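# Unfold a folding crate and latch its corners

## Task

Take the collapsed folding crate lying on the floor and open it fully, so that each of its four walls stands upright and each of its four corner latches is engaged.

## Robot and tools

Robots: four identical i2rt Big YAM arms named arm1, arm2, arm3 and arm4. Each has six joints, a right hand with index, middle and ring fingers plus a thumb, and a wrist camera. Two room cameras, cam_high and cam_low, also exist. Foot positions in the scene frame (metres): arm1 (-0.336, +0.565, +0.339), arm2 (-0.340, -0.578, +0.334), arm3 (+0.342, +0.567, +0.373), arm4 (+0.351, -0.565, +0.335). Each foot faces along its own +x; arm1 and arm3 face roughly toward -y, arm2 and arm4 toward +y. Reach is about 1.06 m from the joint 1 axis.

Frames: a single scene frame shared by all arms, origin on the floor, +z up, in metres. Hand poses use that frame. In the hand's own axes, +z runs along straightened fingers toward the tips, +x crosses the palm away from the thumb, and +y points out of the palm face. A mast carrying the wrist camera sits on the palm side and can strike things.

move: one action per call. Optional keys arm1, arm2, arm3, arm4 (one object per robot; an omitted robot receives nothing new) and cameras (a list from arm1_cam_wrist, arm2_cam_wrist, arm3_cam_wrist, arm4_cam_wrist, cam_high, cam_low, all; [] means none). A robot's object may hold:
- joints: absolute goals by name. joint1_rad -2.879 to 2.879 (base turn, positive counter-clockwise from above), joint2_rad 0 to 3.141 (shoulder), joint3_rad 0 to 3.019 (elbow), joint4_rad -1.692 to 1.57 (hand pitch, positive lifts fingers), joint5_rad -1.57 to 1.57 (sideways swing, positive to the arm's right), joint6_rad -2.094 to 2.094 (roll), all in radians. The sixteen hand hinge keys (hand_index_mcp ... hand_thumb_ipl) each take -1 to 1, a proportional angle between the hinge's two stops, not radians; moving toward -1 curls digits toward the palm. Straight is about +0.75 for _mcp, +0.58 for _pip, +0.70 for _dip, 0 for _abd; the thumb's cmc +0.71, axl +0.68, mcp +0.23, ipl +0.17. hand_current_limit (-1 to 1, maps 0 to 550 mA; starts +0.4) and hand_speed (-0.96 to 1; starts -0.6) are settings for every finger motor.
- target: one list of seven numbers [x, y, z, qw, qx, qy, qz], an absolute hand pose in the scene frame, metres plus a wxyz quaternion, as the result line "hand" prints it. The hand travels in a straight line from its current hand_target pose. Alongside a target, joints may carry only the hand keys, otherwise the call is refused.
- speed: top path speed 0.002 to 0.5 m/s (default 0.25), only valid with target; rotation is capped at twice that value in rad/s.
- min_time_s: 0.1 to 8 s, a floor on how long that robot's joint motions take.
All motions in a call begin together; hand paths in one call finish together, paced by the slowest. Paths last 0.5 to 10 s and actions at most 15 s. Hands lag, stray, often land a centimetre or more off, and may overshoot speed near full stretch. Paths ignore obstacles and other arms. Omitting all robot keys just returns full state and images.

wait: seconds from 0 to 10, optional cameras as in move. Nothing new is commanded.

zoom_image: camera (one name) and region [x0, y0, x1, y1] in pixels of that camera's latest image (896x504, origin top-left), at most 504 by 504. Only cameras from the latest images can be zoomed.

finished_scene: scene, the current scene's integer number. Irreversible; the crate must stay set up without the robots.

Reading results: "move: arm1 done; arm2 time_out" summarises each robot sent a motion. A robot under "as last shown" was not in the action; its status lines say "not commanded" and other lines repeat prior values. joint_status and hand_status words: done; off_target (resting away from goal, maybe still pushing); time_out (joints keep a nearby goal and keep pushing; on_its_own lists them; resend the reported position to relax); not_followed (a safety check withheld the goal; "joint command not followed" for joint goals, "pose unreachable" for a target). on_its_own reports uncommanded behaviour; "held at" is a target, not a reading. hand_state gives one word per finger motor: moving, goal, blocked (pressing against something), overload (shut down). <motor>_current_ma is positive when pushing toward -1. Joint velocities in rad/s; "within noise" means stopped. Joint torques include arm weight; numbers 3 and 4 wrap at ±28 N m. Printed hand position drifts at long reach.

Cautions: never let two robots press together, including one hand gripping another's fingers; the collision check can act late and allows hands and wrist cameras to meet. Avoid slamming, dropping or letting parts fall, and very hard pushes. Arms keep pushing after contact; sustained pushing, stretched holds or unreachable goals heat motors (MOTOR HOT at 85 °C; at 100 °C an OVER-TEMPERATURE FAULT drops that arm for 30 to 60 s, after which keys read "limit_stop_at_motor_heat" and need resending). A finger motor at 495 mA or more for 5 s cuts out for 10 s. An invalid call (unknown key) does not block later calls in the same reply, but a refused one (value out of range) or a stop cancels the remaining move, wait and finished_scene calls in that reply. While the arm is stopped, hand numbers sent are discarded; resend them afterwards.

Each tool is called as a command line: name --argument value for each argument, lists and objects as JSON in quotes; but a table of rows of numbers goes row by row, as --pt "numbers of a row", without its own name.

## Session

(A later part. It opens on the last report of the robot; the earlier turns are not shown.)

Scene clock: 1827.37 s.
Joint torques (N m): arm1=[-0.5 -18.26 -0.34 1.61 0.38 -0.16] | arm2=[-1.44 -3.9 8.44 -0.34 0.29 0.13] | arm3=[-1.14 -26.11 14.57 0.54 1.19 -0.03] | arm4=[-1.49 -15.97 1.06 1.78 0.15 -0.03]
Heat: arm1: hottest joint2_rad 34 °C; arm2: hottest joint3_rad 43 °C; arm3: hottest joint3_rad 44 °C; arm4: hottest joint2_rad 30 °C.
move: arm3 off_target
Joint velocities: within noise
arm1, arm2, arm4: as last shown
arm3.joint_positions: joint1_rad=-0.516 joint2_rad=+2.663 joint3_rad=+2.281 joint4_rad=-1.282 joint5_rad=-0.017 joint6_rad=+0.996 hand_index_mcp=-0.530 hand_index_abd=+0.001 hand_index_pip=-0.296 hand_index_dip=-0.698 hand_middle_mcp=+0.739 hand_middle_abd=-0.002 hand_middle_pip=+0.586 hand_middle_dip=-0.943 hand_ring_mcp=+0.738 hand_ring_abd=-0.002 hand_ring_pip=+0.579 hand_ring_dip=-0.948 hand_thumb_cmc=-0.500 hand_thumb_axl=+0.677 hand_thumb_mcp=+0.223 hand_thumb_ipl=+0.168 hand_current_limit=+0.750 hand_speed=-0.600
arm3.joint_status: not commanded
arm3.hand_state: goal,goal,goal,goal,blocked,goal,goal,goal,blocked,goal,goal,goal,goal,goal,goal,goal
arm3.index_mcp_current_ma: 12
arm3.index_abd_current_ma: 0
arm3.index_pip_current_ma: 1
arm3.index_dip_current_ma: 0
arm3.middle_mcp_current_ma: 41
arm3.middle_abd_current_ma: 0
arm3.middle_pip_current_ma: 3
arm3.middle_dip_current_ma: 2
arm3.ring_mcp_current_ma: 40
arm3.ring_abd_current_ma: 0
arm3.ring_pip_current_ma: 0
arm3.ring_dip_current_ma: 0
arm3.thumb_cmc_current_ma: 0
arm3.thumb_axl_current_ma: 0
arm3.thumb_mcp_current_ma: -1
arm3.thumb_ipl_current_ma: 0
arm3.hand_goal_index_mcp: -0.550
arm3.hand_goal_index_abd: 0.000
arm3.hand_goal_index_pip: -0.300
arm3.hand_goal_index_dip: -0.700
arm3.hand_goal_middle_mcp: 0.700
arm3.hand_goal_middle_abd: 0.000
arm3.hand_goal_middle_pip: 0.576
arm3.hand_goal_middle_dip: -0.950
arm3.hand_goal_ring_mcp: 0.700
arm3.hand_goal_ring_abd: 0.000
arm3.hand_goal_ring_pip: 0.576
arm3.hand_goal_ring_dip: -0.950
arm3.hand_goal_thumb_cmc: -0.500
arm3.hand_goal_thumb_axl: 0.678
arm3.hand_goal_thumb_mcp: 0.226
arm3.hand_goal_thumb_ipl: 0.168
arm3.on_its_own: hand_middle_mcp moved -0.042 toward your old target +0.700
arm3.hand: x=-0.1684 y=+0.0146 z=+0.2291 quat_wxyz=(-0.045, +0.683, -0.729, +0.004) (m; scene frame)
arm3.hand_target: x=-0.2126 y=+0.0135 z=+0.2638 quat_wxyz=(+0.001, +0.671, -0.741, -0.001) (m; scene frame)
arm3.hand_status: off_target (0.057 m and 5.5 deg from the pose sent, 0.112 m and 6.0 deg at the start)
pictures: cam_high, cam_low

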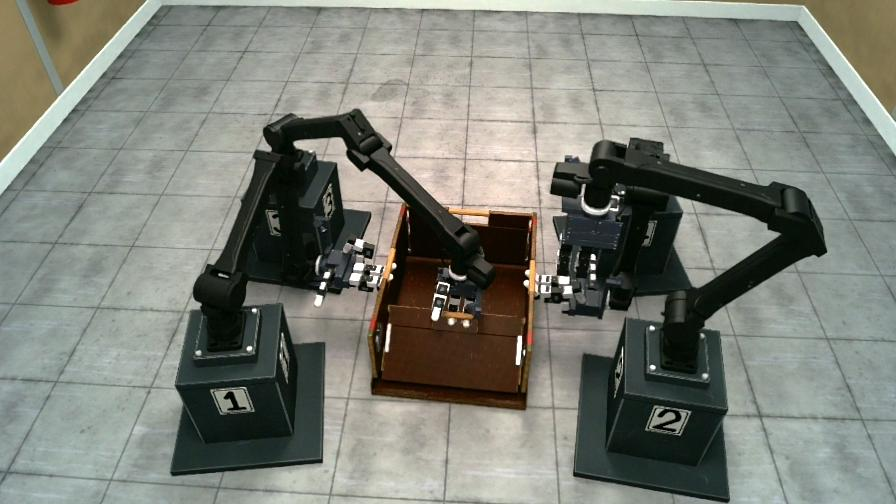

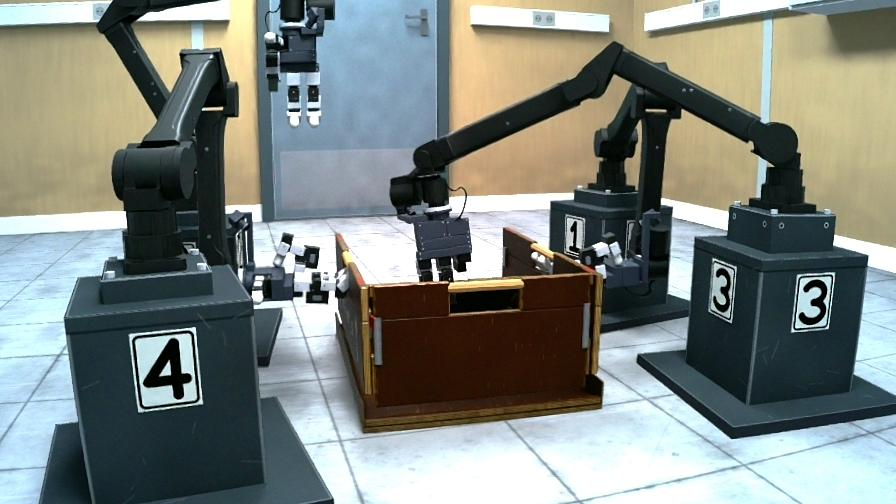

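move --arm3 '{"target": [-0.238, -0.002, 0.294, 0.0, 0.6717, -0.7408, 0.0], "speed": 0.08}' --cameras '["cam_high"]'

zoom_image --camera "cam_high" --region '[420, 270, 500, 345]'

move --arm3 '{"target": [-0.265, -0.004, 0.322, 0.0, 0.6717, -0.7408, 0.0], "speed": 0.08}' --cameras '["cam_high"]'

zoom_image --camera "cam_high" --region '[370, 230, 550, 410]'

Scene clock: 1835.40 s.
Joint torques (N m): arm1=[-0.5 -18.2 -0.32 1.59 0.38 -0.16] | arm2=[-1.44 -3.84 8.44 -0.35 0.29 0.13] | arm3=[-0.73 -26.93 15.38 0.96 0.62 -0.05] | arm4=[-1.38 -15.97 1.05 1.78 0.15 -0.03]
Heat: arm1: hottest joint2_rad 34 °C; arm2: hottest joint3_rad 42 °C; arm3: hottest joint3_rad 46 °C; arm4: hottest joint2_rad 30 °C.
move: arm3 off_target
Joint velocities: within noise
arm1.joint_positions: joint1_rad=+1.139 joint2_rad=+2.633 joint3_rad=+0.947 joint4_rad=+1.563 joint5_rad=+1.384 joint6_rad=+0.125 hand_index_mcp=+0.775 hand_index_abd=-0.003 hand_index_pip=+0.587 hand_index_dip=-0.031 hand_middle_mcp=+0.763 hand_middle_abd=-0.005 hand_middle_pip=+0.585 hand_middle_dip=-0.011 hand_ring_mcp=-0.358 hand_ring_abd=+0.001 hand_ring_pip=-0.620 hand_ring_dip=-0.487 hand_thumb_cmc=+0.721 hand_thumb_axl=+0.677 hand_thumb_mcp=+0.226 hand_thumb_ipl=+0.168 hand_current_limit=+0.750 hand_speed=-0.600
arm1.joint_status: not commanded
arm1.hand_state: blocked,goal,goal,goal,goal,goal,goal,blocked,goal,goal,goal,goal,goal,goal,goal,goal
arm1.index_mcp_current_ma: 10
arm1.index_abd_current_ma: 0
arm1.index_pip_current_ma: 2
arm1.index_dip_current_ma: 7
arm1.middle_mcp_current_ma: 2
arm1.middle_abd_current_ma: 0
arm1.middle_pip_current_ma: 2
arm1.middle_dip_current_ma: 27
arm1.ring_mcp_current_ma: 0
arm1.ring_abd_current_ma: 0
arm1.ring_pip_current_ma: 0
arm1.ring_dip_current_ma: 0
arm1.thumb_cmc_current_ma: 1
arm1.thumb_axl_current_ma: 0
arm1.thumb_mcp_current_ma: 0
arm1.thumb_ipl_current_ma: 0
arm1.hand_goal_index_mcp: 0.754
arm1.hand_goal_index_abd: 0.000
arm1.hand_goal_index_pip: 0.576
arm1.hand_goal_index_dip: -0.050
arm1.hand_goal_middle_mcp: 0.754
arm1.hand_goal_middle_abd: 0.000
arm1.hand_goal_middle_pip: 0.576
arm1.hand_goal_middle_dip: -0.050
arm1.hand_goal_ring_mcp: -0.360
arm1.hand_goal_ring_abd: 0.000
arm1.hand_goal_ring_pip: -0.620
arm1.hand_goal_ring_dip: -0.490
arm1.hand_goal_thumb_cmc: 0.714
arm1.hand_goal_thumb_axl: 0.678
arm1.hand_goal_thumb_mcp: 0.226
arm1.hand_goal_thumb_ipl: 0.168
arm1.hand: x=+0.0271 y=+0.2824 z=+0.2879 quat_wxyz=(+0.698, +0.715, -0.032, -0.026) (m; scene frame)
arm1.hand_target: x=+0.0202 y=+0.2781 z=+0.2890 quat_wxyz=(+0.698, +0.714, -0.037, -0.035) (m; scene frame)
arm1.hand_status: not commanded
arm2, arm4: as last shown
arm3.joint_positions: joint1_rad=-0.533 joint2_rad=+2.751 joint3_rad=+2.547 joint4_rad=-1.470 joint5_rad=-0.003 joint6_rad=+0.984 hand_index_mcp=-0.530 hand_index_abd=+0.001 hand_index_pip=-0.296 hand_index_dip=-0.698 hand_middle_mcp=+0.737 hand_middle_abd=+0.005 hand_middle_pip=+0.581 hand_middle_dip=-0.944 hand_ring_mcp=+0.738 hand_ring_abd=+0.002 hand_ring_pip=+0.576 hand_ring_dip=-0.948 hand_thumb_cmc=-0.500 hand_thumb_axl=+0.677 hand_thumb_mcp=+0.223 hand_thumb_ipl=+0.168 hand_current_limit=+0.750 hand_speed=-0.600
arm3.joint_status: not commanded
arm3.hand_state: goal,goal,goal,goal,blocked,goal,goal,goal,blocked,goal,goal,goal,goal,goal,goal,goal
arm3.index_mcp_current_ma: 12
arm3.index_abd_current_ma: 0
arm3.index_pip_current_ma: 1
arm3.index_dip_current_ma: 0
arm3.middle_mcp_current_ma: 38
arm3.middle_abd_current_ma: 1
arm3.middle_pip_current_ma: 1
arm3.middle_dip_current_ma: 1
arm3.ring_mcp_current_ma: 40
arm3.ring_abd_current_ma: 0
arm3.ring_pip_current_ma: 0
arm3.ring_dip_current_ma: 0
arm3.thumb_cmc_current_ma: 0
arm3.thumb_axl_current_ma: 0
arm3.thumb_mcp_current_ma: -1
arm3.thumb_ipl_current_ma: 0
arm3.hand_goal_index_mcp: -0.550
arm3.hand_goal_index_abd: 0.000
arm3.hand_goal_index_pip: -0.300
arm3.hand_goal_index_dip: -0.700
arm3.hand_goal_middle_mcp: 0.700
arm3.hand_goal_middle_abd: 0.000
arm3.hand_goal_middle_pip: 0.576
arm3.hand_goal_middle_dip: -0.950
arm3.hand_goal_ring_mcp: 0.700
arm3.hand_goal_ring_abd: 0.000
arm3.hand_goal_ring_pip: 0.576
arm3.hand_goal_ring_dip: -0.950
arm3.hand_goal_thumb_cmc: -0.500
arm3.hand_goal_thumb_axl: 0.678
arm3.hand_goal_thumb_mcp: 0.226
arm3.hand_goal_thumb_ipl: 0.168
arm3.hand: x=-0.1962 y=+0.0036 z=+0.2630 quat_wxyz=(-0.048, +0.681, -0.731, -0.003) (m; scene frame)
arm3.hand_target: x=-0.2354 y=+0.0015 z=+0.2960 quat_wxyz=(+0.001, +0.672, -0.741, -0.001) (m; scene frame)
arm3.hand_status: off_target (0.052 m and 5.7 deg from the pose sent, 0.097 m and 5.5 deg at the start)
pictures: cam_high

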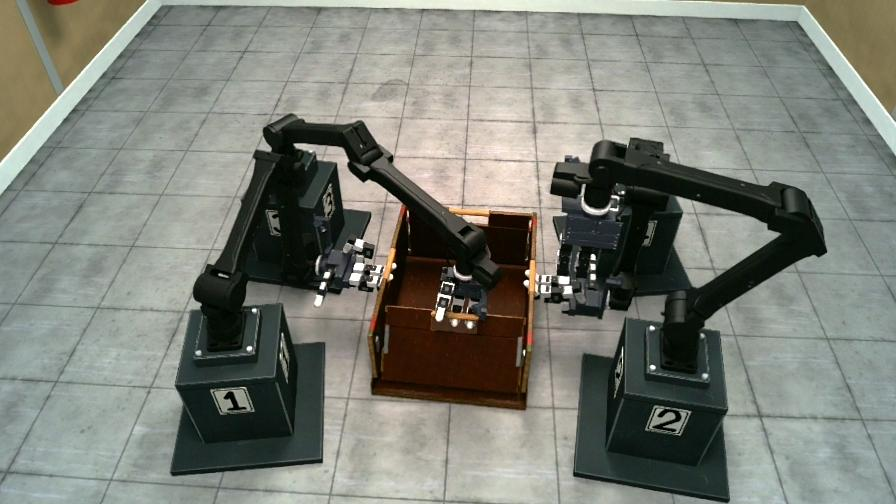

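Scaled by 6.300.

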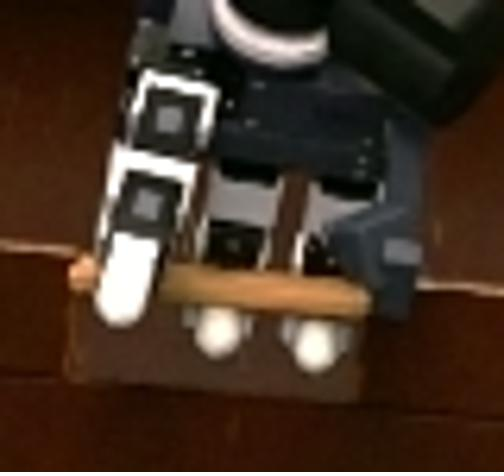

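Scene clock: 1836.80 s.
Joint torques (N m): arm1=[-0.5 -18.32 -0.34 1.61 0.37 -0.16] | arm2=[-1.44 -3.84 8.44 -0.35 0.29 0.13] | arm3=[1.55 -26.52 14.99 1.06 0.16 -0.11] | arm4=[-1.32 -16.03 1.09 1.81 0.16 -0.03]
Heat: arm1: hottest joint2_rad 34 °C; arm2: hottest joint3_rad 42 °C; arm3: hottest joint3_rad 46 °C; arm4: hottest joint2_rad 30 °C.
move: arm3 off_target
Joint velocities: within noise
arm1, arm2, arm4: as last shown
arm3.joint_positions: joint1_rad=-0.587 joint2_rad=+2.860 joint3_rad=+2.865 joint4_rad=-1.621 joint5_rad=+0.008 joint6_rad=+0.953 hand_index_mcp=-0.530 hand_index_abd=+0.001 hand_index_pip=-0.296 hand_index_dip=-0.698 hand_middle_mcp=+0.718 hand_middle_abd=+0.001 hand_middle_pip=+0.586 hand_middle_dip=-0.942 hand_ring_mcp=+0.733 hand_ring_abd=+0.002 hand_ring_pip=+0.576 hand_ring_dip=-0.948 hand_thumb_cmc=-0.500 hand_thumb_axl=+0.677 hand_thumb_mcp=+0.223 hand_thumb_ipl=+0.168 hand_current_limit=+0.750 hand_speed=-0.600
arm3.joint_status: not commanded
arm3.hand_state: goal,goal,goal,goal,goal,goal,goal,goal,blocked,goal,goal,goal,goal,goal,goal,goal
arm3.index_mcp_current_ma: 12
arm3.index_abd_current_ma: 0
arm3.index_pip_current_ma: 1
arm3.index_dip_current_ma: 0
arm3.middle_mcp_current_ma: 11
arm3.middle_abd_current_ma: 0
arm3.middle_pip_current_ma: 3
arm3.middle_dip_current_ma: 2
arm3.ring_mcp_current_ma: 31
arm3.ring_abd_current_ma: 0
arm3.ring_pip_current_ma: 0
arm3.ring_dip_current_ma: 0
arm3.thumb_cmc_current_ma: 0
arm3.thumb_axl_current_ma: 0
arm3.thumb_mcp_current_ma: -1
arm3.thumb_ipl_current_ma: 0
arm3.hand_goal_index_mcp: -0.550
arm3.hand_goal_index_abd: 0.000
arm3.hand_goal_index_pip: -0.300
arm3.hand_goal_index_dip: -0.700
arm3.hand_goal_middle_mcp: 0.700
arm3.hand_goal_middle_abd: 0.000
arm3.hand_goal_middle_pip: 0.576
arm3.hand_goal_middle_dip: -0.950
arm3.hand_goal_ring_mcp: 0.700
arm3.hand_goal_ring_abd: 0.000
arm3.hand_goal_ring_pip: 0.576
arm3.hand_goal_ring_dip: -0.950
arm3.hand_goal_thumb_cmc: -0.500
arm3.hand_goal_thumb_axl: 0.678
arm3.hand_goal_thumb_mcp: 0.226
arm3.hand_goal_thumb_ipl: 0.168
arm3.hand: x=-0.2470 y=+0.0104 z=+0.3018 quat_wxyz=(-0.019, +0.674, -0.739, -0.002) (m; scene frame)
arm3.hand_target: x=-0.2627 y=-0.0017 z=+0.3232 quat_wxyz=(+0.020, +0.676, -0.736, +0.002) (m; scene frame)
arm3.hand_status: off_target (0.031 m and 2.2 deg from the pose sent, 0.091 m and 5.8 deg at the start; a joint's target at an end of its range on 18 of 42 steps)
pictures: cam_high

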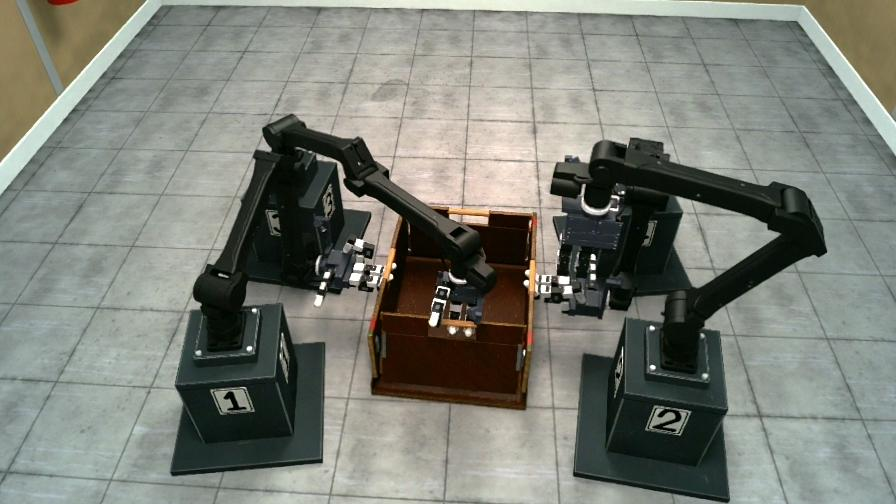

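Scaled by 2.800.

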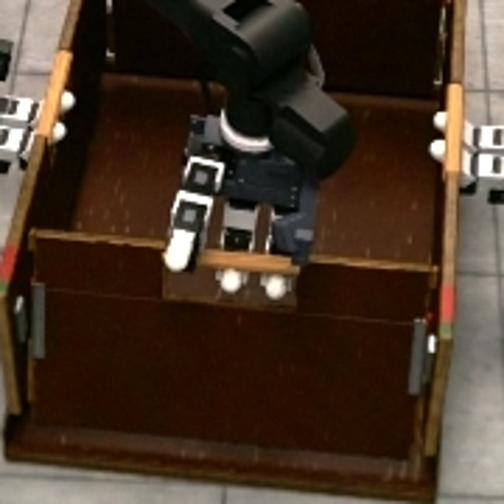

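move --arm3 '{"target": [-0.310, 0.000, 0.362, 0.0876, 0.6659, -0.7344, -0.0967], "speed": 0.08}' --cameras '["cam_high"]'

zoom_image --camera "cam_high" --region '[370, 230, 550, 410]'

Scene clock: 1842.80 s.
Joint torques (N m): arm1=[-0.44 -18.14 -0.32 1.61 0.37 -0.16] | arm2=[-1.44 -3.84 8.44 -0.35 0.29 0.13] | arm3=[1.08 -28.22 15.21 1.47 1.06 -0.1] | arm4=[-1.44 -15.97 1.06 1.8 0.15 -0.03]
Heat: arm1: hottest joint2_rad 34 °C; arm2: hottest joint3_rad 42 °C; arm3: hottest joint3_rad 47 °C; arm4: hottest joint2_rad 30 °C.
move: arm3 off_target
Joint velocities: within noise
arm1, arm2, arm4: as last shown
arm1.joint_positions: joint1_rad=+1.139 joint2_rad=+2.633 joint3_rad=+0.947 joint4_rad=+1.563 joint5_rad=+1.384 joint6_rad=+0.125 hand_index_mcp=+0.775 hand_index_abd=-0.003 hand_index_pip=+0.587 hand_index_dip=-0.032 hand_middle_mcp=+0.763 hand_middle_abd=-0.005 hand_middle_pip=+0.585 hand_middle_dip=-0.011 hand_ring_mcp=-0.358 hand_ring_abd=+0.001 hand_ring_pip=-0.620 hand_ring_dip=-0.487 hand_thumb_cmc=+0.721 hand_thumb_axl=+0.677 hand_thumb_mcp=+0.226 hand_thumb_ipl=+0.168 hand_current_limit=+0.750 hand_speed=-0.600
arm3.joint_positions: joint1_rad=-0.583 joint2_rad=+2.861 joint3_rad=+2.865 joint4_rad=-1.523 joint5_rad=+0.203 joint6_rad=+0.943 hand_index_mcp=-0.530 hand_index_abd=+0.001 hand_index_pip=-0.296 hand_index_dip=-0.698 hand_middle_mcp=+0.720 hand_middle_abd=+0.001 hand_middle_pip=+0.579 hand_middle_dip=-0.946 hand_ring_mcp=+0.717 hand_ring_abd=+0.001 hand_ring_pip=+0.576 hand_ring_dip=-0.948 hand_thumb_cmc=-0.500 hand_thumb_axl=+0.677 hand_thumb_mcp=+0.223 hand_thumb_ipl=+0.168 hand_current_limit=+0.750 hand_speed=-0.600
arm3.joint_status: not commanded
arm3.hand_state: goal,goal,goal,goal,blocked,goal,goal,goal,goal,goal,goal,goal,goal,goal,goal,goal
arm3.index_mcp_current_ma: 12
arm3.index_abd_current_ma: 0
arm3.index_pip_current_ma: 1
arm3.index_dip_current_ma: 0
arm3.middle_mcp_current_ma: 13
arm3.middle_abd_current_ma: 0
arm3.middle_pip_current_ma: 0
arm3.middle_dip_current_ma: 1
arm3.ring_mcp_current_ma: 10
arm3.ring_abd_current_ma: 0
arm3.ring_pip_current_ma: 0
arm3.ring_dip_current_ma: 0
arm3.thumb_cmc_current_ma: 0
arm3.thumb_axl_current_ma: 0
arm3.thumb_mcp_current_ma: -1
arm3.thumb_ipl_current_ma: 0
arm3.hand_goal_index_mcp: -0.550
arm3.hand_goal_index_abd: 0.000
arm3.hand_goal_index_pip: -0.300
arm3.hand_goal_index_dip: -0.700
arm3.hand_goal_middle_mcp: 0.700
arm3.hand_goal_middle_abd: 0.000
arm3.hand_goal_middle_pip: 0.576
arm3.hand_goal_middle_dip: -0.950
arm3.hand_goal_ring_mcp: 0.700
arm3.hand_goal_ring_abd: 0.000
arm3.hand_goal_ring_pip: 0.576
arm3.hand_goal_ring_dip: -0.950
arm3.hand_goal_thumb_cmc: -0.500
arm3.hand_goal_thumb_axl: 0.678
arm3.hand_goal_thumb_mcp: 0.226
arm3.hand_goal_thumb_ipl: 0.168
arm3.hand: x=-0.2844 y=+0.0109 z=+0.3240 quat_wxyz=(+0.040, +0.673, -0.733, -0.093) (m; scene frame)
arm3.hand_target: x=-0.3067 y=+0.0032 z=+0.3633 quat_wxyz=(+0.091, +0.667, -0.734, -0.097) (m; scene frame)
arm3.hand_status: off_target (0.047 m and 5.5 deg from the pose sent, 0.088 m and 16.4 deg at the start; a joint's target at an end of its range on 9 of 60 steps)
pictures: cam_high

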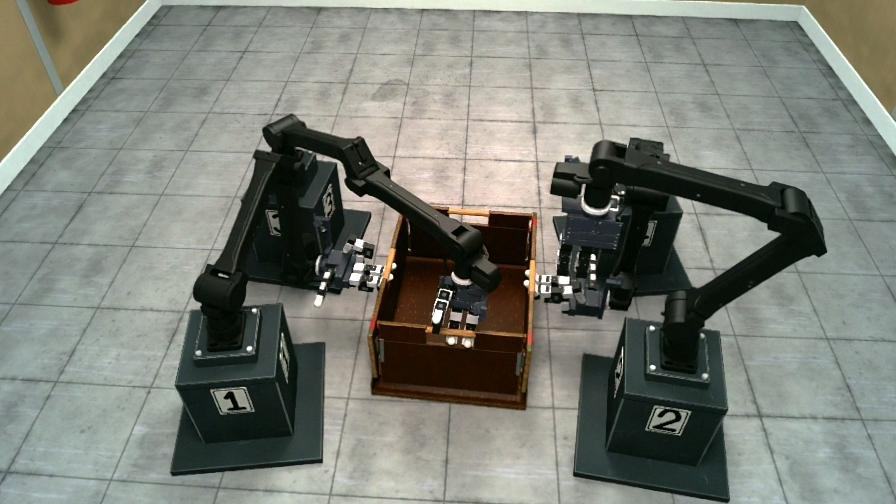

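Scaled by 2.800.

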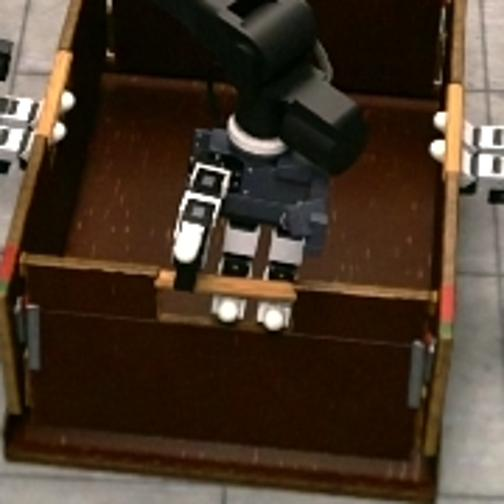

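move --arm3 '{"target": [-0.365, 0.000, 0.390, 0.1737, 0.6488, -0.7155, -0.1918], "speed": 0.08}' --cameras '["cam_high", "cam_low"]'

zoom_image --camera "cam_high" --region '[370, 230, 550, 410]'

Scene clock: 1848.10 s.
Joint torques (N m): arm1=[-0.44 -18.26 -0.34 1.58 0.37 -0.16] | arm2=[-1.49 -3.84 8.44 -0.35 0.28 0.13] | arm3=[-0.44 -28.45 14.46 4.19 2.13 -0.1] | arm4=[-1.49 -15.97 1.05 1.8 0.14 -0.04]
Heat: arm1: hottest joint2_rad 34 °C; arm2: hottest joint3_rad 42 °C; arm3: hottest joint3_rad 48 °C; arm4: hottest joint2_rad 30 °C.
move: arm3 off_target
Joint velocities: within noise
arm1, arm2: as last shown
arm3.joint_positions: joint1_rad=-0.581 joint2_rad=+2.868 joint3_rad=+2.865 joint4_rad=-1.414 joint5_rad=+0.385 joint6_rad=+0.879 hand_index_mcp=-0.531 hand_index_abd=+0.001 hand_index_pip=-0.297 hand_index_dip=-0.698 hand_middle_mcp=+0.765 hand_middle_abd=+0.005 hand_middle_pip=+0.603 hand_middle_dip=-0.918 hand_ring_mcp=+0.832 hand_ring_abd=+0.007 hand_ring_pip=+0.618 hand_ring_dip=-0.966 hand_thumb_cmc=-0.500 hand_thumb_axl=+0.677 hand_thumb_mcp=+0.223 hand_thumb_ipl=+0.168 hand_current_limit=+0.750 hand_speed=-0.600
arm3.joint_status: not commanded
arm3.hand_state: goal,goal,goal,goal,blocked,goal,blocked,blocked,blocked,goal,blocked,goal,goal,goal,goal,goal
arm3.index_mcp_current_ma: 11
arm3.index_abd_current_ma: 0
arm3.index_pip_current_ma: 0
arm3.index_dip_current_ma: 0
arm3.middle_mcp_current_ma: 101
arm3.middle_abd_current_ma: 1
arm3.middle_pip_current_ma: 19
arm3.middle_dip_current_ma: 26
arm3.ring_mcp_current_ma: 349
arm3.ring_abd_current_ma: 2
arm3.ring_pip_current_ma: 41
arm3.ring_dip_current_ma: -8
arm3.thumb_cmc_current_ma: 0
arm3.thumb_axl_current_ma: 0
arm3.thumb_mcp_current_ma: -1
arm3.thumb_ipl_current_ma: 0
arm3.hand_goal_index_mcp: -0.550
arm3.hand_goal_index_abd: 0.000
arm3.hand_goal_index_pip: -0.300
arm3.hand_goal_index_dip: -0.700
arm3.hand_goal_middle_mcp: 0.700
arm3.hand_goal_middle_abd: 0.000
arm3.hand_goal_middle_pip: 0.576
arm3.hand_goal_middle_dip: -0.950
arm3.hand_goal_ring_mcp: 0.700
arm3.hand_goal_ring_abd: 0.000
arm3.hand_goal_ring_pip: 0.576
arm3.hand_goal_ring_dip: -0.950
arm3.hand_goal_thumb_cmc: -0.500
arm3.hand_goal_thumb_axl: 0.678
arm3.hand_goal_thumb_mcp: 0.226
arm3.hand_goal_thumb_ipl: 0.168
arm3.hand: x=-0.3172 y=+0.0059 z=+0.3475 quat_wxyz=(+0.095, +0.677, -0.708, -0.179) (m; scene frame)
arm3.hand_target: x=-0.3568 y=+0.0075 z=+0.3938 quat_wxyz=(+0.171, +0.647, -0.717, -0.193) (m; scene frame)
arm3.hand_status: off_target (0.064 m and 9.7 deg from the pose sent, 0.105 m and 19.3 deg at the start)
arm4.joint_positions: joint1_rad=+1.244 joint2_rad=+2.613 joint3_rad=+0.931 joint4_rad=+1.550 joint5_rad=+1.458 joint6_rad=+0.121 hand_index_mcp=+0.795 hand_index_abd=+0.000 hand_index_pip=+0.606 hand_index_dip=-0.011 hand_middle_mcp=+0.765 hand_middle_abd=-0.001 hand_middle_pip=+0.612 hand_middle_dip=+0.048 hand_ring_mcp=-0.358 hand_ring_abd=+0.001 hand_ring_pip=-0.620 hand_ring_dip=-0.488 hand_thumb_cmc=+0.721 hand_thumb_axl=+0.677 hand_thumb_mcp=+0.224 hand_thumb_ipl=+0.168 hand_current_limit=+0.750 hand_speed=-0.600
arm4.joint_status: not commanded
arm4.hand_state: blocked,goal,blocked,blocked,goal,goal,blocked,blocked,goal,goal,goal,goal,goal,goal,goal,goal
arm4.index_mcp_current_ma: 38
arm4.index_abd_current_ma: 0
arm4.index_pip_current_ma: 19
arm4.index_dip_current_ma: 32
arm4.middle_mcp_current_ma: 4
arm4.middle_abd_current_ma: 0
arm4.middle_pip_current_ma: 27
arm4.middle_dip_current_ma: 46
arm4.ring_mcp_current_ma: 0
arm4.ring_abd_current_ma: 0
arm4.ring_pip_current_ma: 0
arm4.ring_dip_current_ma: 0
arm4.thumb_cmc_current_ma: 1
arm4.thumb_axl_current_ma: 0
arm4.thumb_mcp_current_ma: 0
arm4.thumb_ipl_current_ma: 0
arm4.hand_goal_index_mcp: 0.754
arm4.hand_goal_index_abd: 0.000
arm4.hand_goal_index_pip: 0.576
arm4.hand_goal_index_dip: -0.050
arm4.hand_goal_middle_mcp: 0.754
arm4.hand_goal_middle_abd: 0.000
arm4.hand_goal_middle_pip: 0.576
arm4.hand_goal_middle_dip: 0.000
arm4.hand_goal_ring_mcp: -0.360
arm4.hand_goal_ring_abd: 0.000
arm4.hand_goal_ring_pip: -0.620
arm4.hand_goal_ring_dip: -0.490
arm4.hand_goal_thumb_cmc: 0.714
arm4.hand_goal_thumb_axl: 0.678
arm4.hand_goal_thumb_mcp: 0.226
arm4.hand_goal_thumb_ipl: 0.168
arm4.hand: x=-0.0191 y=-0.3121 z=+0.2885 quat_wxyz=(+0.036, +0.023, +0.711, +0.702) (m; scene frame)
arm4.hand_target: x=-0.0159 y=-0.3052 z=+0.2860 quat_wxyz=(+0.035, +0.035, +0.710, +0.703) (m; scene frame)
arm4.hand_status: not commanded
pictures: cam_high, cam_low

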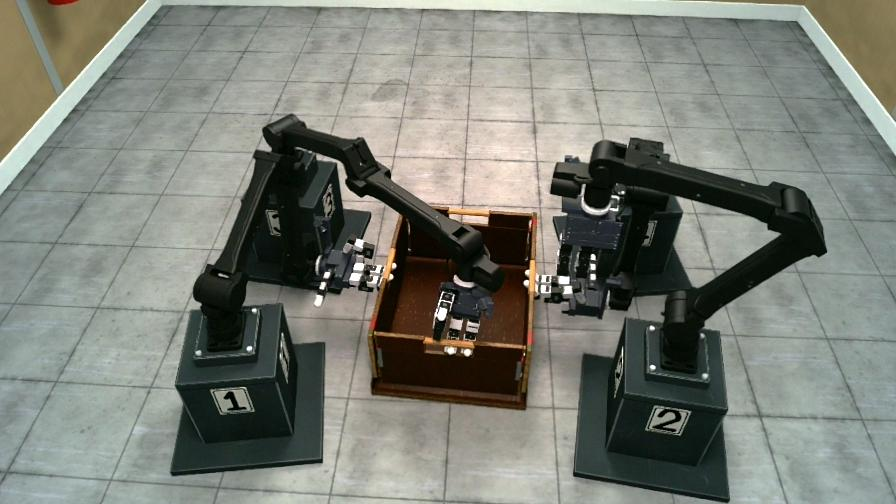

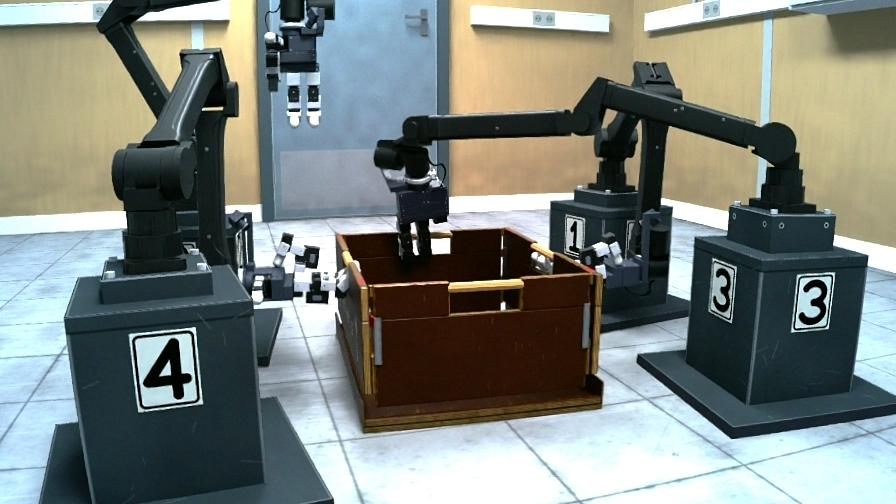

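Scaled by 2.800.

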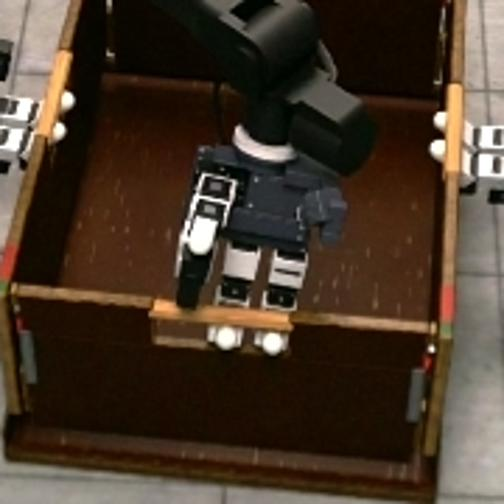

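move --arm3 '{"target": [-0.405, 0.000, 0.400, 0.1737, 0.6488, -0.7155, -0.1918], "speed": 0.08}' --cameras '["cam_high"]'

zoom_image --camera "cam_high" --region '[360, 310, 420, 400]'

zoom_image --camera "cam_high" --region '[490, 310, 550, 400]'

Scene clock: 1851.90 s.
Joint torques (N m): arm1=[-0.5 -18.26 -0.32 1.61 0.38 -0.16] | arm2=[-1.44 -3.84 8.46 -0.35 0.29 0.13] | arm3=[-3.14 -29.04 15.42 5.57 1.53 -0.29] | arm4=[-1.55 -15.97 1.09 1.8 0.15 -0.03]
Heat: arm1: hottest joint2_rad 34 °C; arm2: hottest joint3_rad 42 °C; arm3: hottest joint3_rad 49 °C; arm4: hottest joint2_rad 30 °C.
move: arm3 off_target
Joint velocities: within noise
arm1, arm2, arm4: as last shown
arm3.joint_positions: joint1_rad=-0.582 joint2_rad=+2.868 joint3_rad=+2.865 joint4_rad=-1.407 joint5_rad=+0.386 joint6_rad=+0.829 hand_index_mcp=-0.531 hand_index_abd=+0.001 hand_index_pip=-0.297 hand_index_dip=-0.698 hand_middle_mcp=+0.792 hand_middle_abd=+0.020 hand_middle_pip=+0.600 hand_middle_dip=-0.923 hand_ring_mcp=+0.832 hand_ring_abd=+0.021 hand_ring_pip=+0.619 hand_ring_dip=-0.966 hand_thumb_cmc=-0.500 hand_thumb_axl=+0.677 hand_thumb_mcp=+0.223 hand_thumb_ipl=+0.168 hand_current_limit=+0.750 hand_speed=-0.600
arm3.joint_status: not commanded
arm3.hand_state: goal,goal,goal,goal,blocked,goal,blocked,blocked,blocked,blocked,blocked,goal,goal,goal,goal,goal
arm3.index_mcp_current_ma: 11
arm3.index_abd_current_ma: 0
arm3.index_pip_current_ma: 0
arm3.index_dip_current_ma: 0
arm3.middle_mcp_current_ma: 187
arm3.middle_abd_current_ma: 9
arm3.middle_pip_current_ma: 16
arm3.middle_dip_current_ma: 20
arm3.ring_mcp_current_ma: 351
arm3.ring_abd_current_ma: 10
arm3.ring_pip_current_ma: 44
arm3.ring_dip_current_ma: -8
arm3.thumb_cmc_current_ma: 0
arm3.thumb_axl_current_ma: 0
arm3.thumb_mcp_current_ma: -1
arm3.thumb_ipl_current_ma: 0
arm3.hand_goal_index_mcp: -0.550
arm3.hand_goal_index_abd: 0.000
arm3.hand_goal_index_pip: -0.300
arm3.hand_goal_index_dip: -0.700
arm3.hand_goal_middle_mcp: 0.700
arm3.hand_goal_middle_abd: 0.000
arm3.hand_goal_middle_pip: 0.576
arm3.hand_goal_middle_dip: -0.950
arm3.hand_goal_ring_mcp: 0.700
arm3.hand_goal_ring_abd: 0.000
arm3.hand_goal_ring_pip: 0.576
arm3.hand_goal_ring_dip: -0.950
arm3.hand_goal_thumb_cmc: -0.500
arm3.hand_goal_thumb_axl: 0.678
arm3.hand_goal_thumb_mcp: 0.226
arm3.hand_goal_thumb_ipl: 0.168
arm3.hand: x=-0.3199 y=+0.0013 z=+0.3481 quat_wxyz=(+0.094, +0.693, -0.691, -0.182) (m; scene frame)
arm3.hand_target: x=-0.3852 y=+0.0184 z=+0.4079 quat_wxyz=(+0.191, +0.653, -0.706, -0.194) (m; scene frame)
arm3.hand_status: off_target (0.100 m and 10.9 deg from the pose sent, 0.103 m and 9.7 deg at the start; pose on its path clipped on 10 of 39 steps; a joint's target at an end of its range on 32 of 39 steps)
pictures: cam_high

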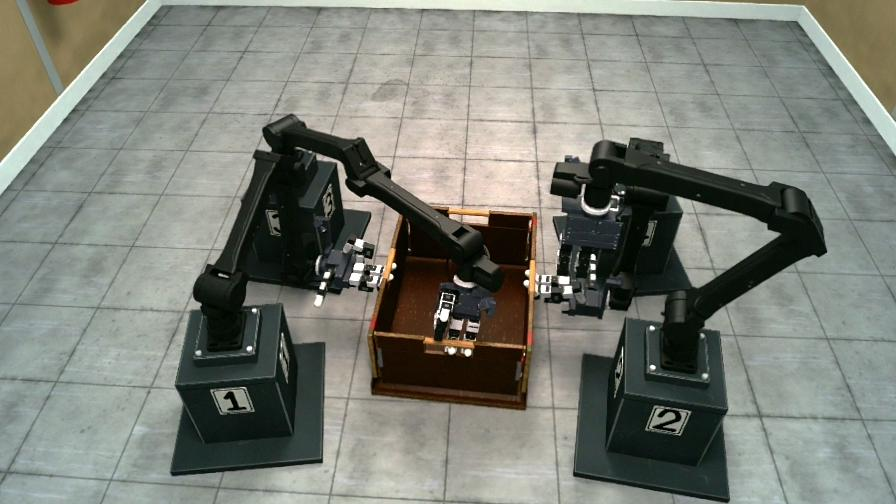

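Scaled by 5.600.

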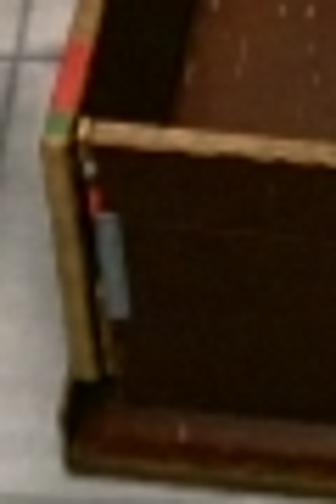

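Scaled by 5.600.

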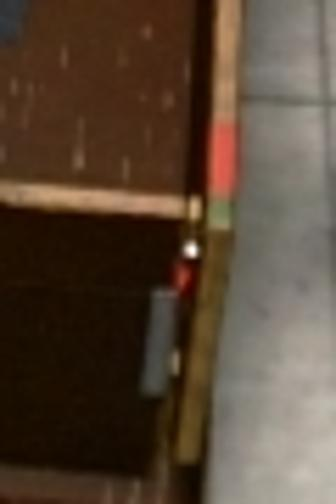

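move --arm3 '{"target": [-0.345, 0.000, 0.375, 0.1737, 0.6488, -0.7155, -0.1918], "speed": 0.1}' --cameras '["cam_low", "cam_high"]'

zoom_image --camera "cam_low" --region '[355, 280, 395, 330]'

zoom_image --camera "cam_low" --region '[570, 265, 610, 355]'

zoom_image --camera "cam_high" --region '[366, 325, 396, 375]'

zoom_image --camera "cam_high" --region '[510, 335, 540, 385]'

Scene clock: 1863.60 s.
Joint torques (N m): arm1=[-0.56 -18.2 -0.32 1.59 0.38 -0.15] | arm2=[-1.44 -3.84 8.44 -0.34 0.28 0.13] | arm3=[0.44 -28.69 10.86 4.07 1.46 0.25] | arm4=[-1.55 -16.09 1.06 1.8 0.16 -0.04]
Heat: arm1: hottest joint2_rad 34 °C; arm2: hottest joint3_rad 41 °C; arm3: hottest joint3_rad 50 °C; arm4: hottest joint2_rad 30 °C.
move: arm3 off_target
Joint velocities: within noise
arm1, arm2, arm4: as last shown
arm3.joint_positions: joint1_rad=-0.575 joint2_rad=+2.788 joint3_rad=+2.693 joint4_rad=-1.295 joint5_rad=+0.404 joint6_rad=+0.863 hand_index_mcp=-0.531 hand_index_abd=+0.001 hand_index_pip=-0.297 hand_index_dip=-0.698 hand_middle_mcp=+0.774 hand_middle_abd=+0.012 hand_middle_pip=+0.607 hand_middle_dip=-0.923 hand_ring_mcp=+0.839 hand_ring_abd=+0.034 hand_ring_pip=+0.620 hand_ring_dip=-0.972 hand_thumb_cmc=-0.500 hand_thumb_axl=+0.677 hand_thumb_mcp=+0.223 hand_thumb_ipl=+0.168 hand_current_limit=+0.750 hand_speed=-0.600
arm3.joint_status: not commanded
arm3.hand_state: goal,goal,goal,goal,blocked,goal,blocked,blocked,blocked,blocked,blocked,blocked,goal,goal,goal,goal
arm3.index_mcp_current_ma: 11
arm3.index_abd_current_ma: 0
arm3.index_pip_current_ma: 0
arm3.index_dip_current_ma: 0
arm3.middle_mcp_current_ma: 127
arm3.middle_abd_current_ma: 4
arm3.middle_pip_current_ma: 24
arm3.middle_dip_current_ma: 20
arm3.ring_mcp_current_ma: 385
arm3.ring_abd_current_ma: 23
arm3.ring_pip_current_ma: 46
arm3.ring_dip_current_ma: -14
arm3.thumb_cmc_current_ma: 0
arm3.thumb_axl_current_ma: 0
arm3.thumb_mcp_current_ma: -1
arm3.thumb_ipl_current_ma: 0
arm3.hand_goal_index_mcp: -0.550
arm3.hand_goal_index_abd: 0.000
arm3.hand_goal_index_pip: -0.300
arm3.hand_goal_index_dip: -0.700
arm3.hand_goal_middle_mcp: 0.700
arm3.hand_goal_middle_abd: 0.000
arm3.hand_goal_middle_pip: 0.576
arm3.hand_goal_middle_dip: -0.950
arm3.hand_goal_ring_mcp: 0.700
arm3.hand_goal_ring_abd: 0.000
arm3.hand_goal_ring_pip: 0.576
arm3.hand_goal_ring_dip: -0.950
arm3.hand_goal_thumb_cmc: -0.500
arm3.hand_goal_thumb_axl: 0.678
arm3.hand_goal_thumb_mcp: 0.226
arm3.hand_goal_thumb_ipl: 0.168
arm3.hand: x=-0.3154 y=+0.0034 z=+0.3468 quat_wxyz=(+0.107, +0.680, -0.700, -0.188) (m; scene frame)
arm3.hand_target: x=-0.3418 y=+0.0031 z=+0.3767 quat_wxyz=(+0.169, +0.648, -0.718, -0.192) (m; scene frame)
arm3.hand_status: off_target (0.041 m and 8.6 deg from the pose sent, 0.037 m and 10.9 deg at the start)
pictures: cam_high, cam_low

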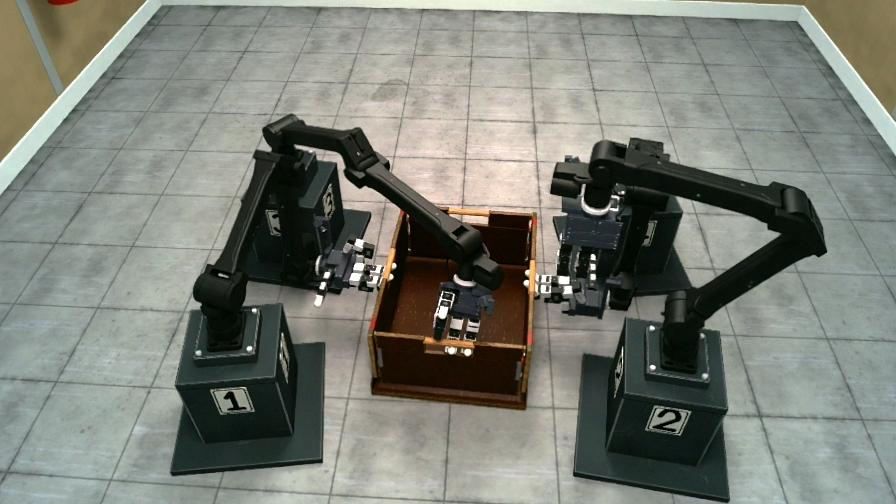

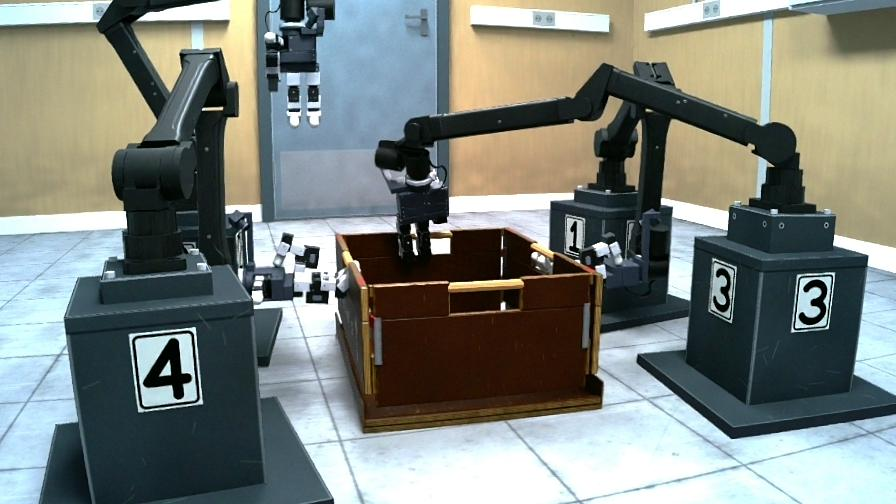

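Scaled by 10.080.

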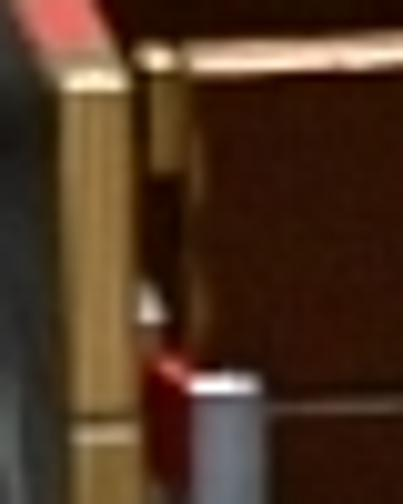

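Scaled by 5.600.

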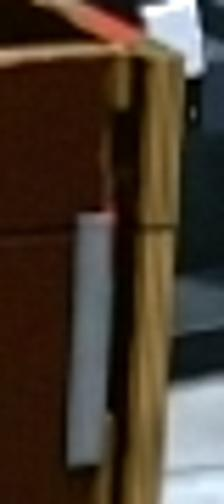

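Scaled by 10.080.

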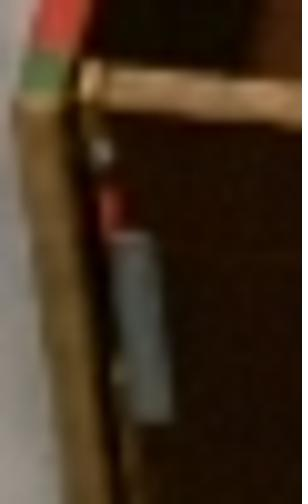

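Scaled by 10.080.

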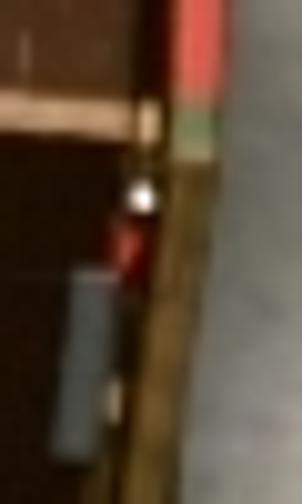

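move --arm2 '{"target": [-0.18, -0.30, 0.55, 0.0, 0.7408, 0.6717, 0.0], "speed": 0.3}' --cameras '["arm2_cam_wrist", "arm3_cam_wrist"]'

Scene clock: 1873.97 s.
Joint torques (N m): arm1=[-0.5 -18.2 -0.31 1.58 0.37 -0.16] | arm2=[-3.19 -5.19 8.95 0.31 0.28 -0.15] | arm3=[0.56 -28.69 10.95 4.04 1.46 0.25] | arm4=[-1.38 -16.03 1.09 1.81 0.15 -0.03]
Heat: arm1: hottest joint2_rad 34 °C; arm2: hottest joint3_rad 41 °C; arm3: hottest joint3_rad 49 °C; arm4: hottest joint2_rad 30 °C.
move: arm2 done
Joint velocities: within noise
arm1, arm3, arm4: as last shown
arm2.joint_positions: joint1_rad=-0.092 joint2_rad=+1.171 joint3_rad=+1.074 joint4_rad=-1.468 joint5_rad=-0.003 joint6_rad=+1.428 hand_index_mcp=-0.533 hand_index_abd=-0.003 hand_index_pip=-0.298 hand_index_dip=-0.703 hand_middle_mcp=+0.755 hand_middle_abd=-0.001 hand_middle_pip=+0.579 hand_middle_dip=-0.103 hand_ring_mcp=+0.755 hand_ring_abd=+0.002 hand_ring_pip=+0.578 hand_ring_dip=-0.102 hand_thumb_cmc=-0.499 hand_thumb_axl=+0.677 hand_thumb_mcp=+0.223 hand_thumb_ipl=+0.168 hand_current_limit=+0.750 hand_speed=-0.600
arm2.joint_status: not commanded
arm2.hand_state: goal,goal,goal,goal,goal,goal,goal,goal,goal,goal,goal,goal,goal,goal,goal,goal
arm2.index_mcp_current_ma: 10
arm2.index_abd_current_ma: 0
arm2.index_pip_current_ma: 0
arm2.index_dip_current_ma: 0
arm2.middle_mcp_current_ma: 0
arm2.middle_abd_current_ma: 0
arm2.middle_pip_current_ma: 0
arm2.middle_dip_current_ma: 0
arm2.ring_mcp_current_ma: 0
arm2.ring_abd_current_ma: 0
arm2.ring_pip_current_ma: 0
arm2.ring_dip_current_ma: 0
arm2.thumb_cmc_current_ma: 0
arm2.thumb_axl_current_ma: 0
arm2.thumb_mcp_current_ma: -1
arm2.thumb_ipl_current_ma: 0
arm2.hand_goal_index_mcp: -0.550
arm2.hand_goal_index_abd: 0.000
arm2.hand_goal_index_pip: -0.300
arm2.hand_goal_index_dip: -0.700
arm2.hand_goal_middle_mcp: 0.754
arm2.hand_goal_middle_abd: 0.000
arm2.hand_goal_middle_pip: 0.576
arm2.hand_goal_middle_dip: -0.100
arm2.hand_goal_ring_mcp: 0.754
arm2.hand_goal_ring_abd: 0.000
arm2.hand_goal_ring_pip: 0.576
arm2.hand_goal_ring_dip: -0.100
arm2.hand_goal_thumb_cmc: -0.500
arm2.hand_goal_thumb_axl: 0.678
arm2.hand_goal_thumb_mcp: 0.226
arm2.hand_goal_thumb_ipl: 0.168
arm2.hand: x=-0.1833 y=-0.2995 z=+0.5555 quat_wxyz=(-0.002, +0.740, +0.672, +0.003) (m; scene frame)
arm2.hand_target: x=-0.1801 y=-0.3001 z=+0.5501 quat_wxyz=(+0.000, +0.741, +0.672, +0.000) (m; scene frame)
arm2.hand_status: done (0.006 m and 0.4 deg from the pose sent, 0.090 m and 1.5 deg at the start)
arm3.joint_positions: joint1_rad=-0.575 joint2_rad=+2.787 joint3_rad=+2.691 joint4_rad=-1.294 joint5_rad=+0.404 joint6_rad=+0.863 hand_index_mcp=-0.531 hand_index_abd=+0.001 hand_index_pip=-0.297 hand_index_dip=-0.698 hand_middle_mcp=+0.774 hand_middle_abd=+0.012 hand_middle_pip=+0.607 hand_middle_dip=-0.923 hand_ring_mcp=+0.839 hand_ring_abd=+0.034 hand_ring_pip=+0.620 hand_ring_dip=-0.972 hand_thumb_cmc=-0.500 hand_thumb_axl=+0.677 hand_thumb_mcp=+0.223 hand_thumb_ipl=+0.168 hand_current_limit=+0.750 hand_speed=-0.600
arm3.hand: x=-0.3154 y=+0.0035 z=+0.3468 quat_wxyz=(+0.107, +0.680, -0.700, -0.188) (m; scene frame)
pictures: arm2_cam_wrist, arm3_cam_wrist

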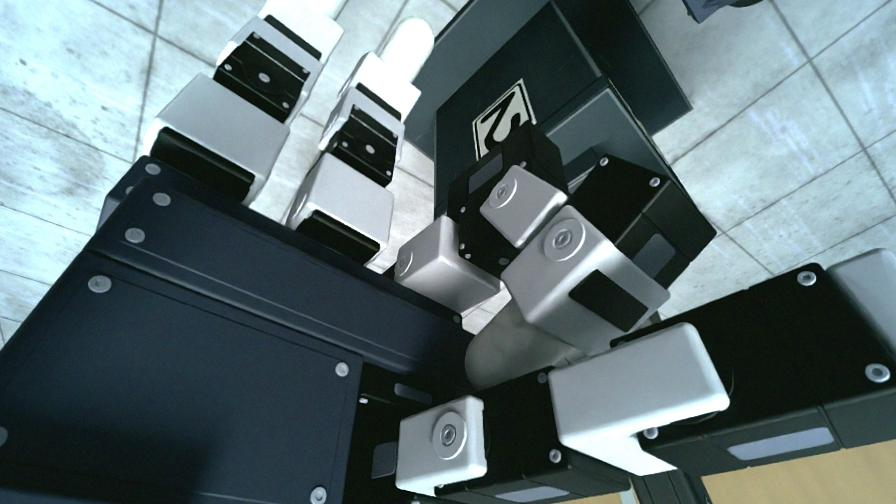

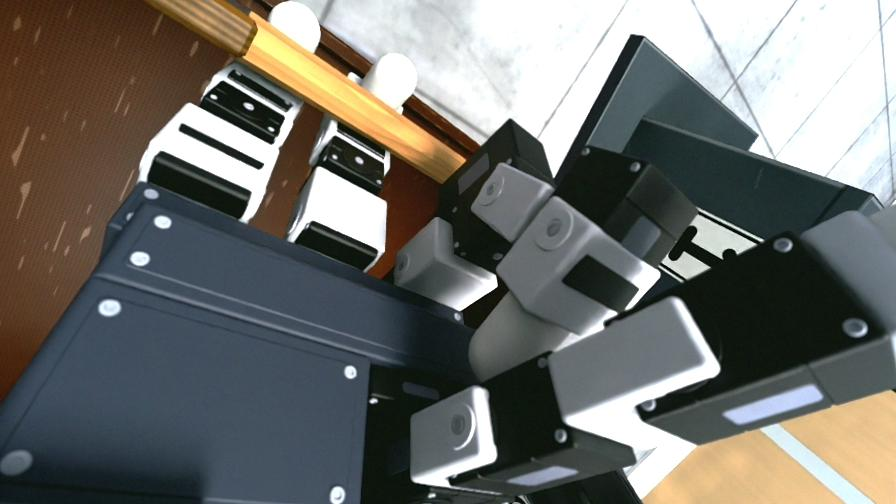

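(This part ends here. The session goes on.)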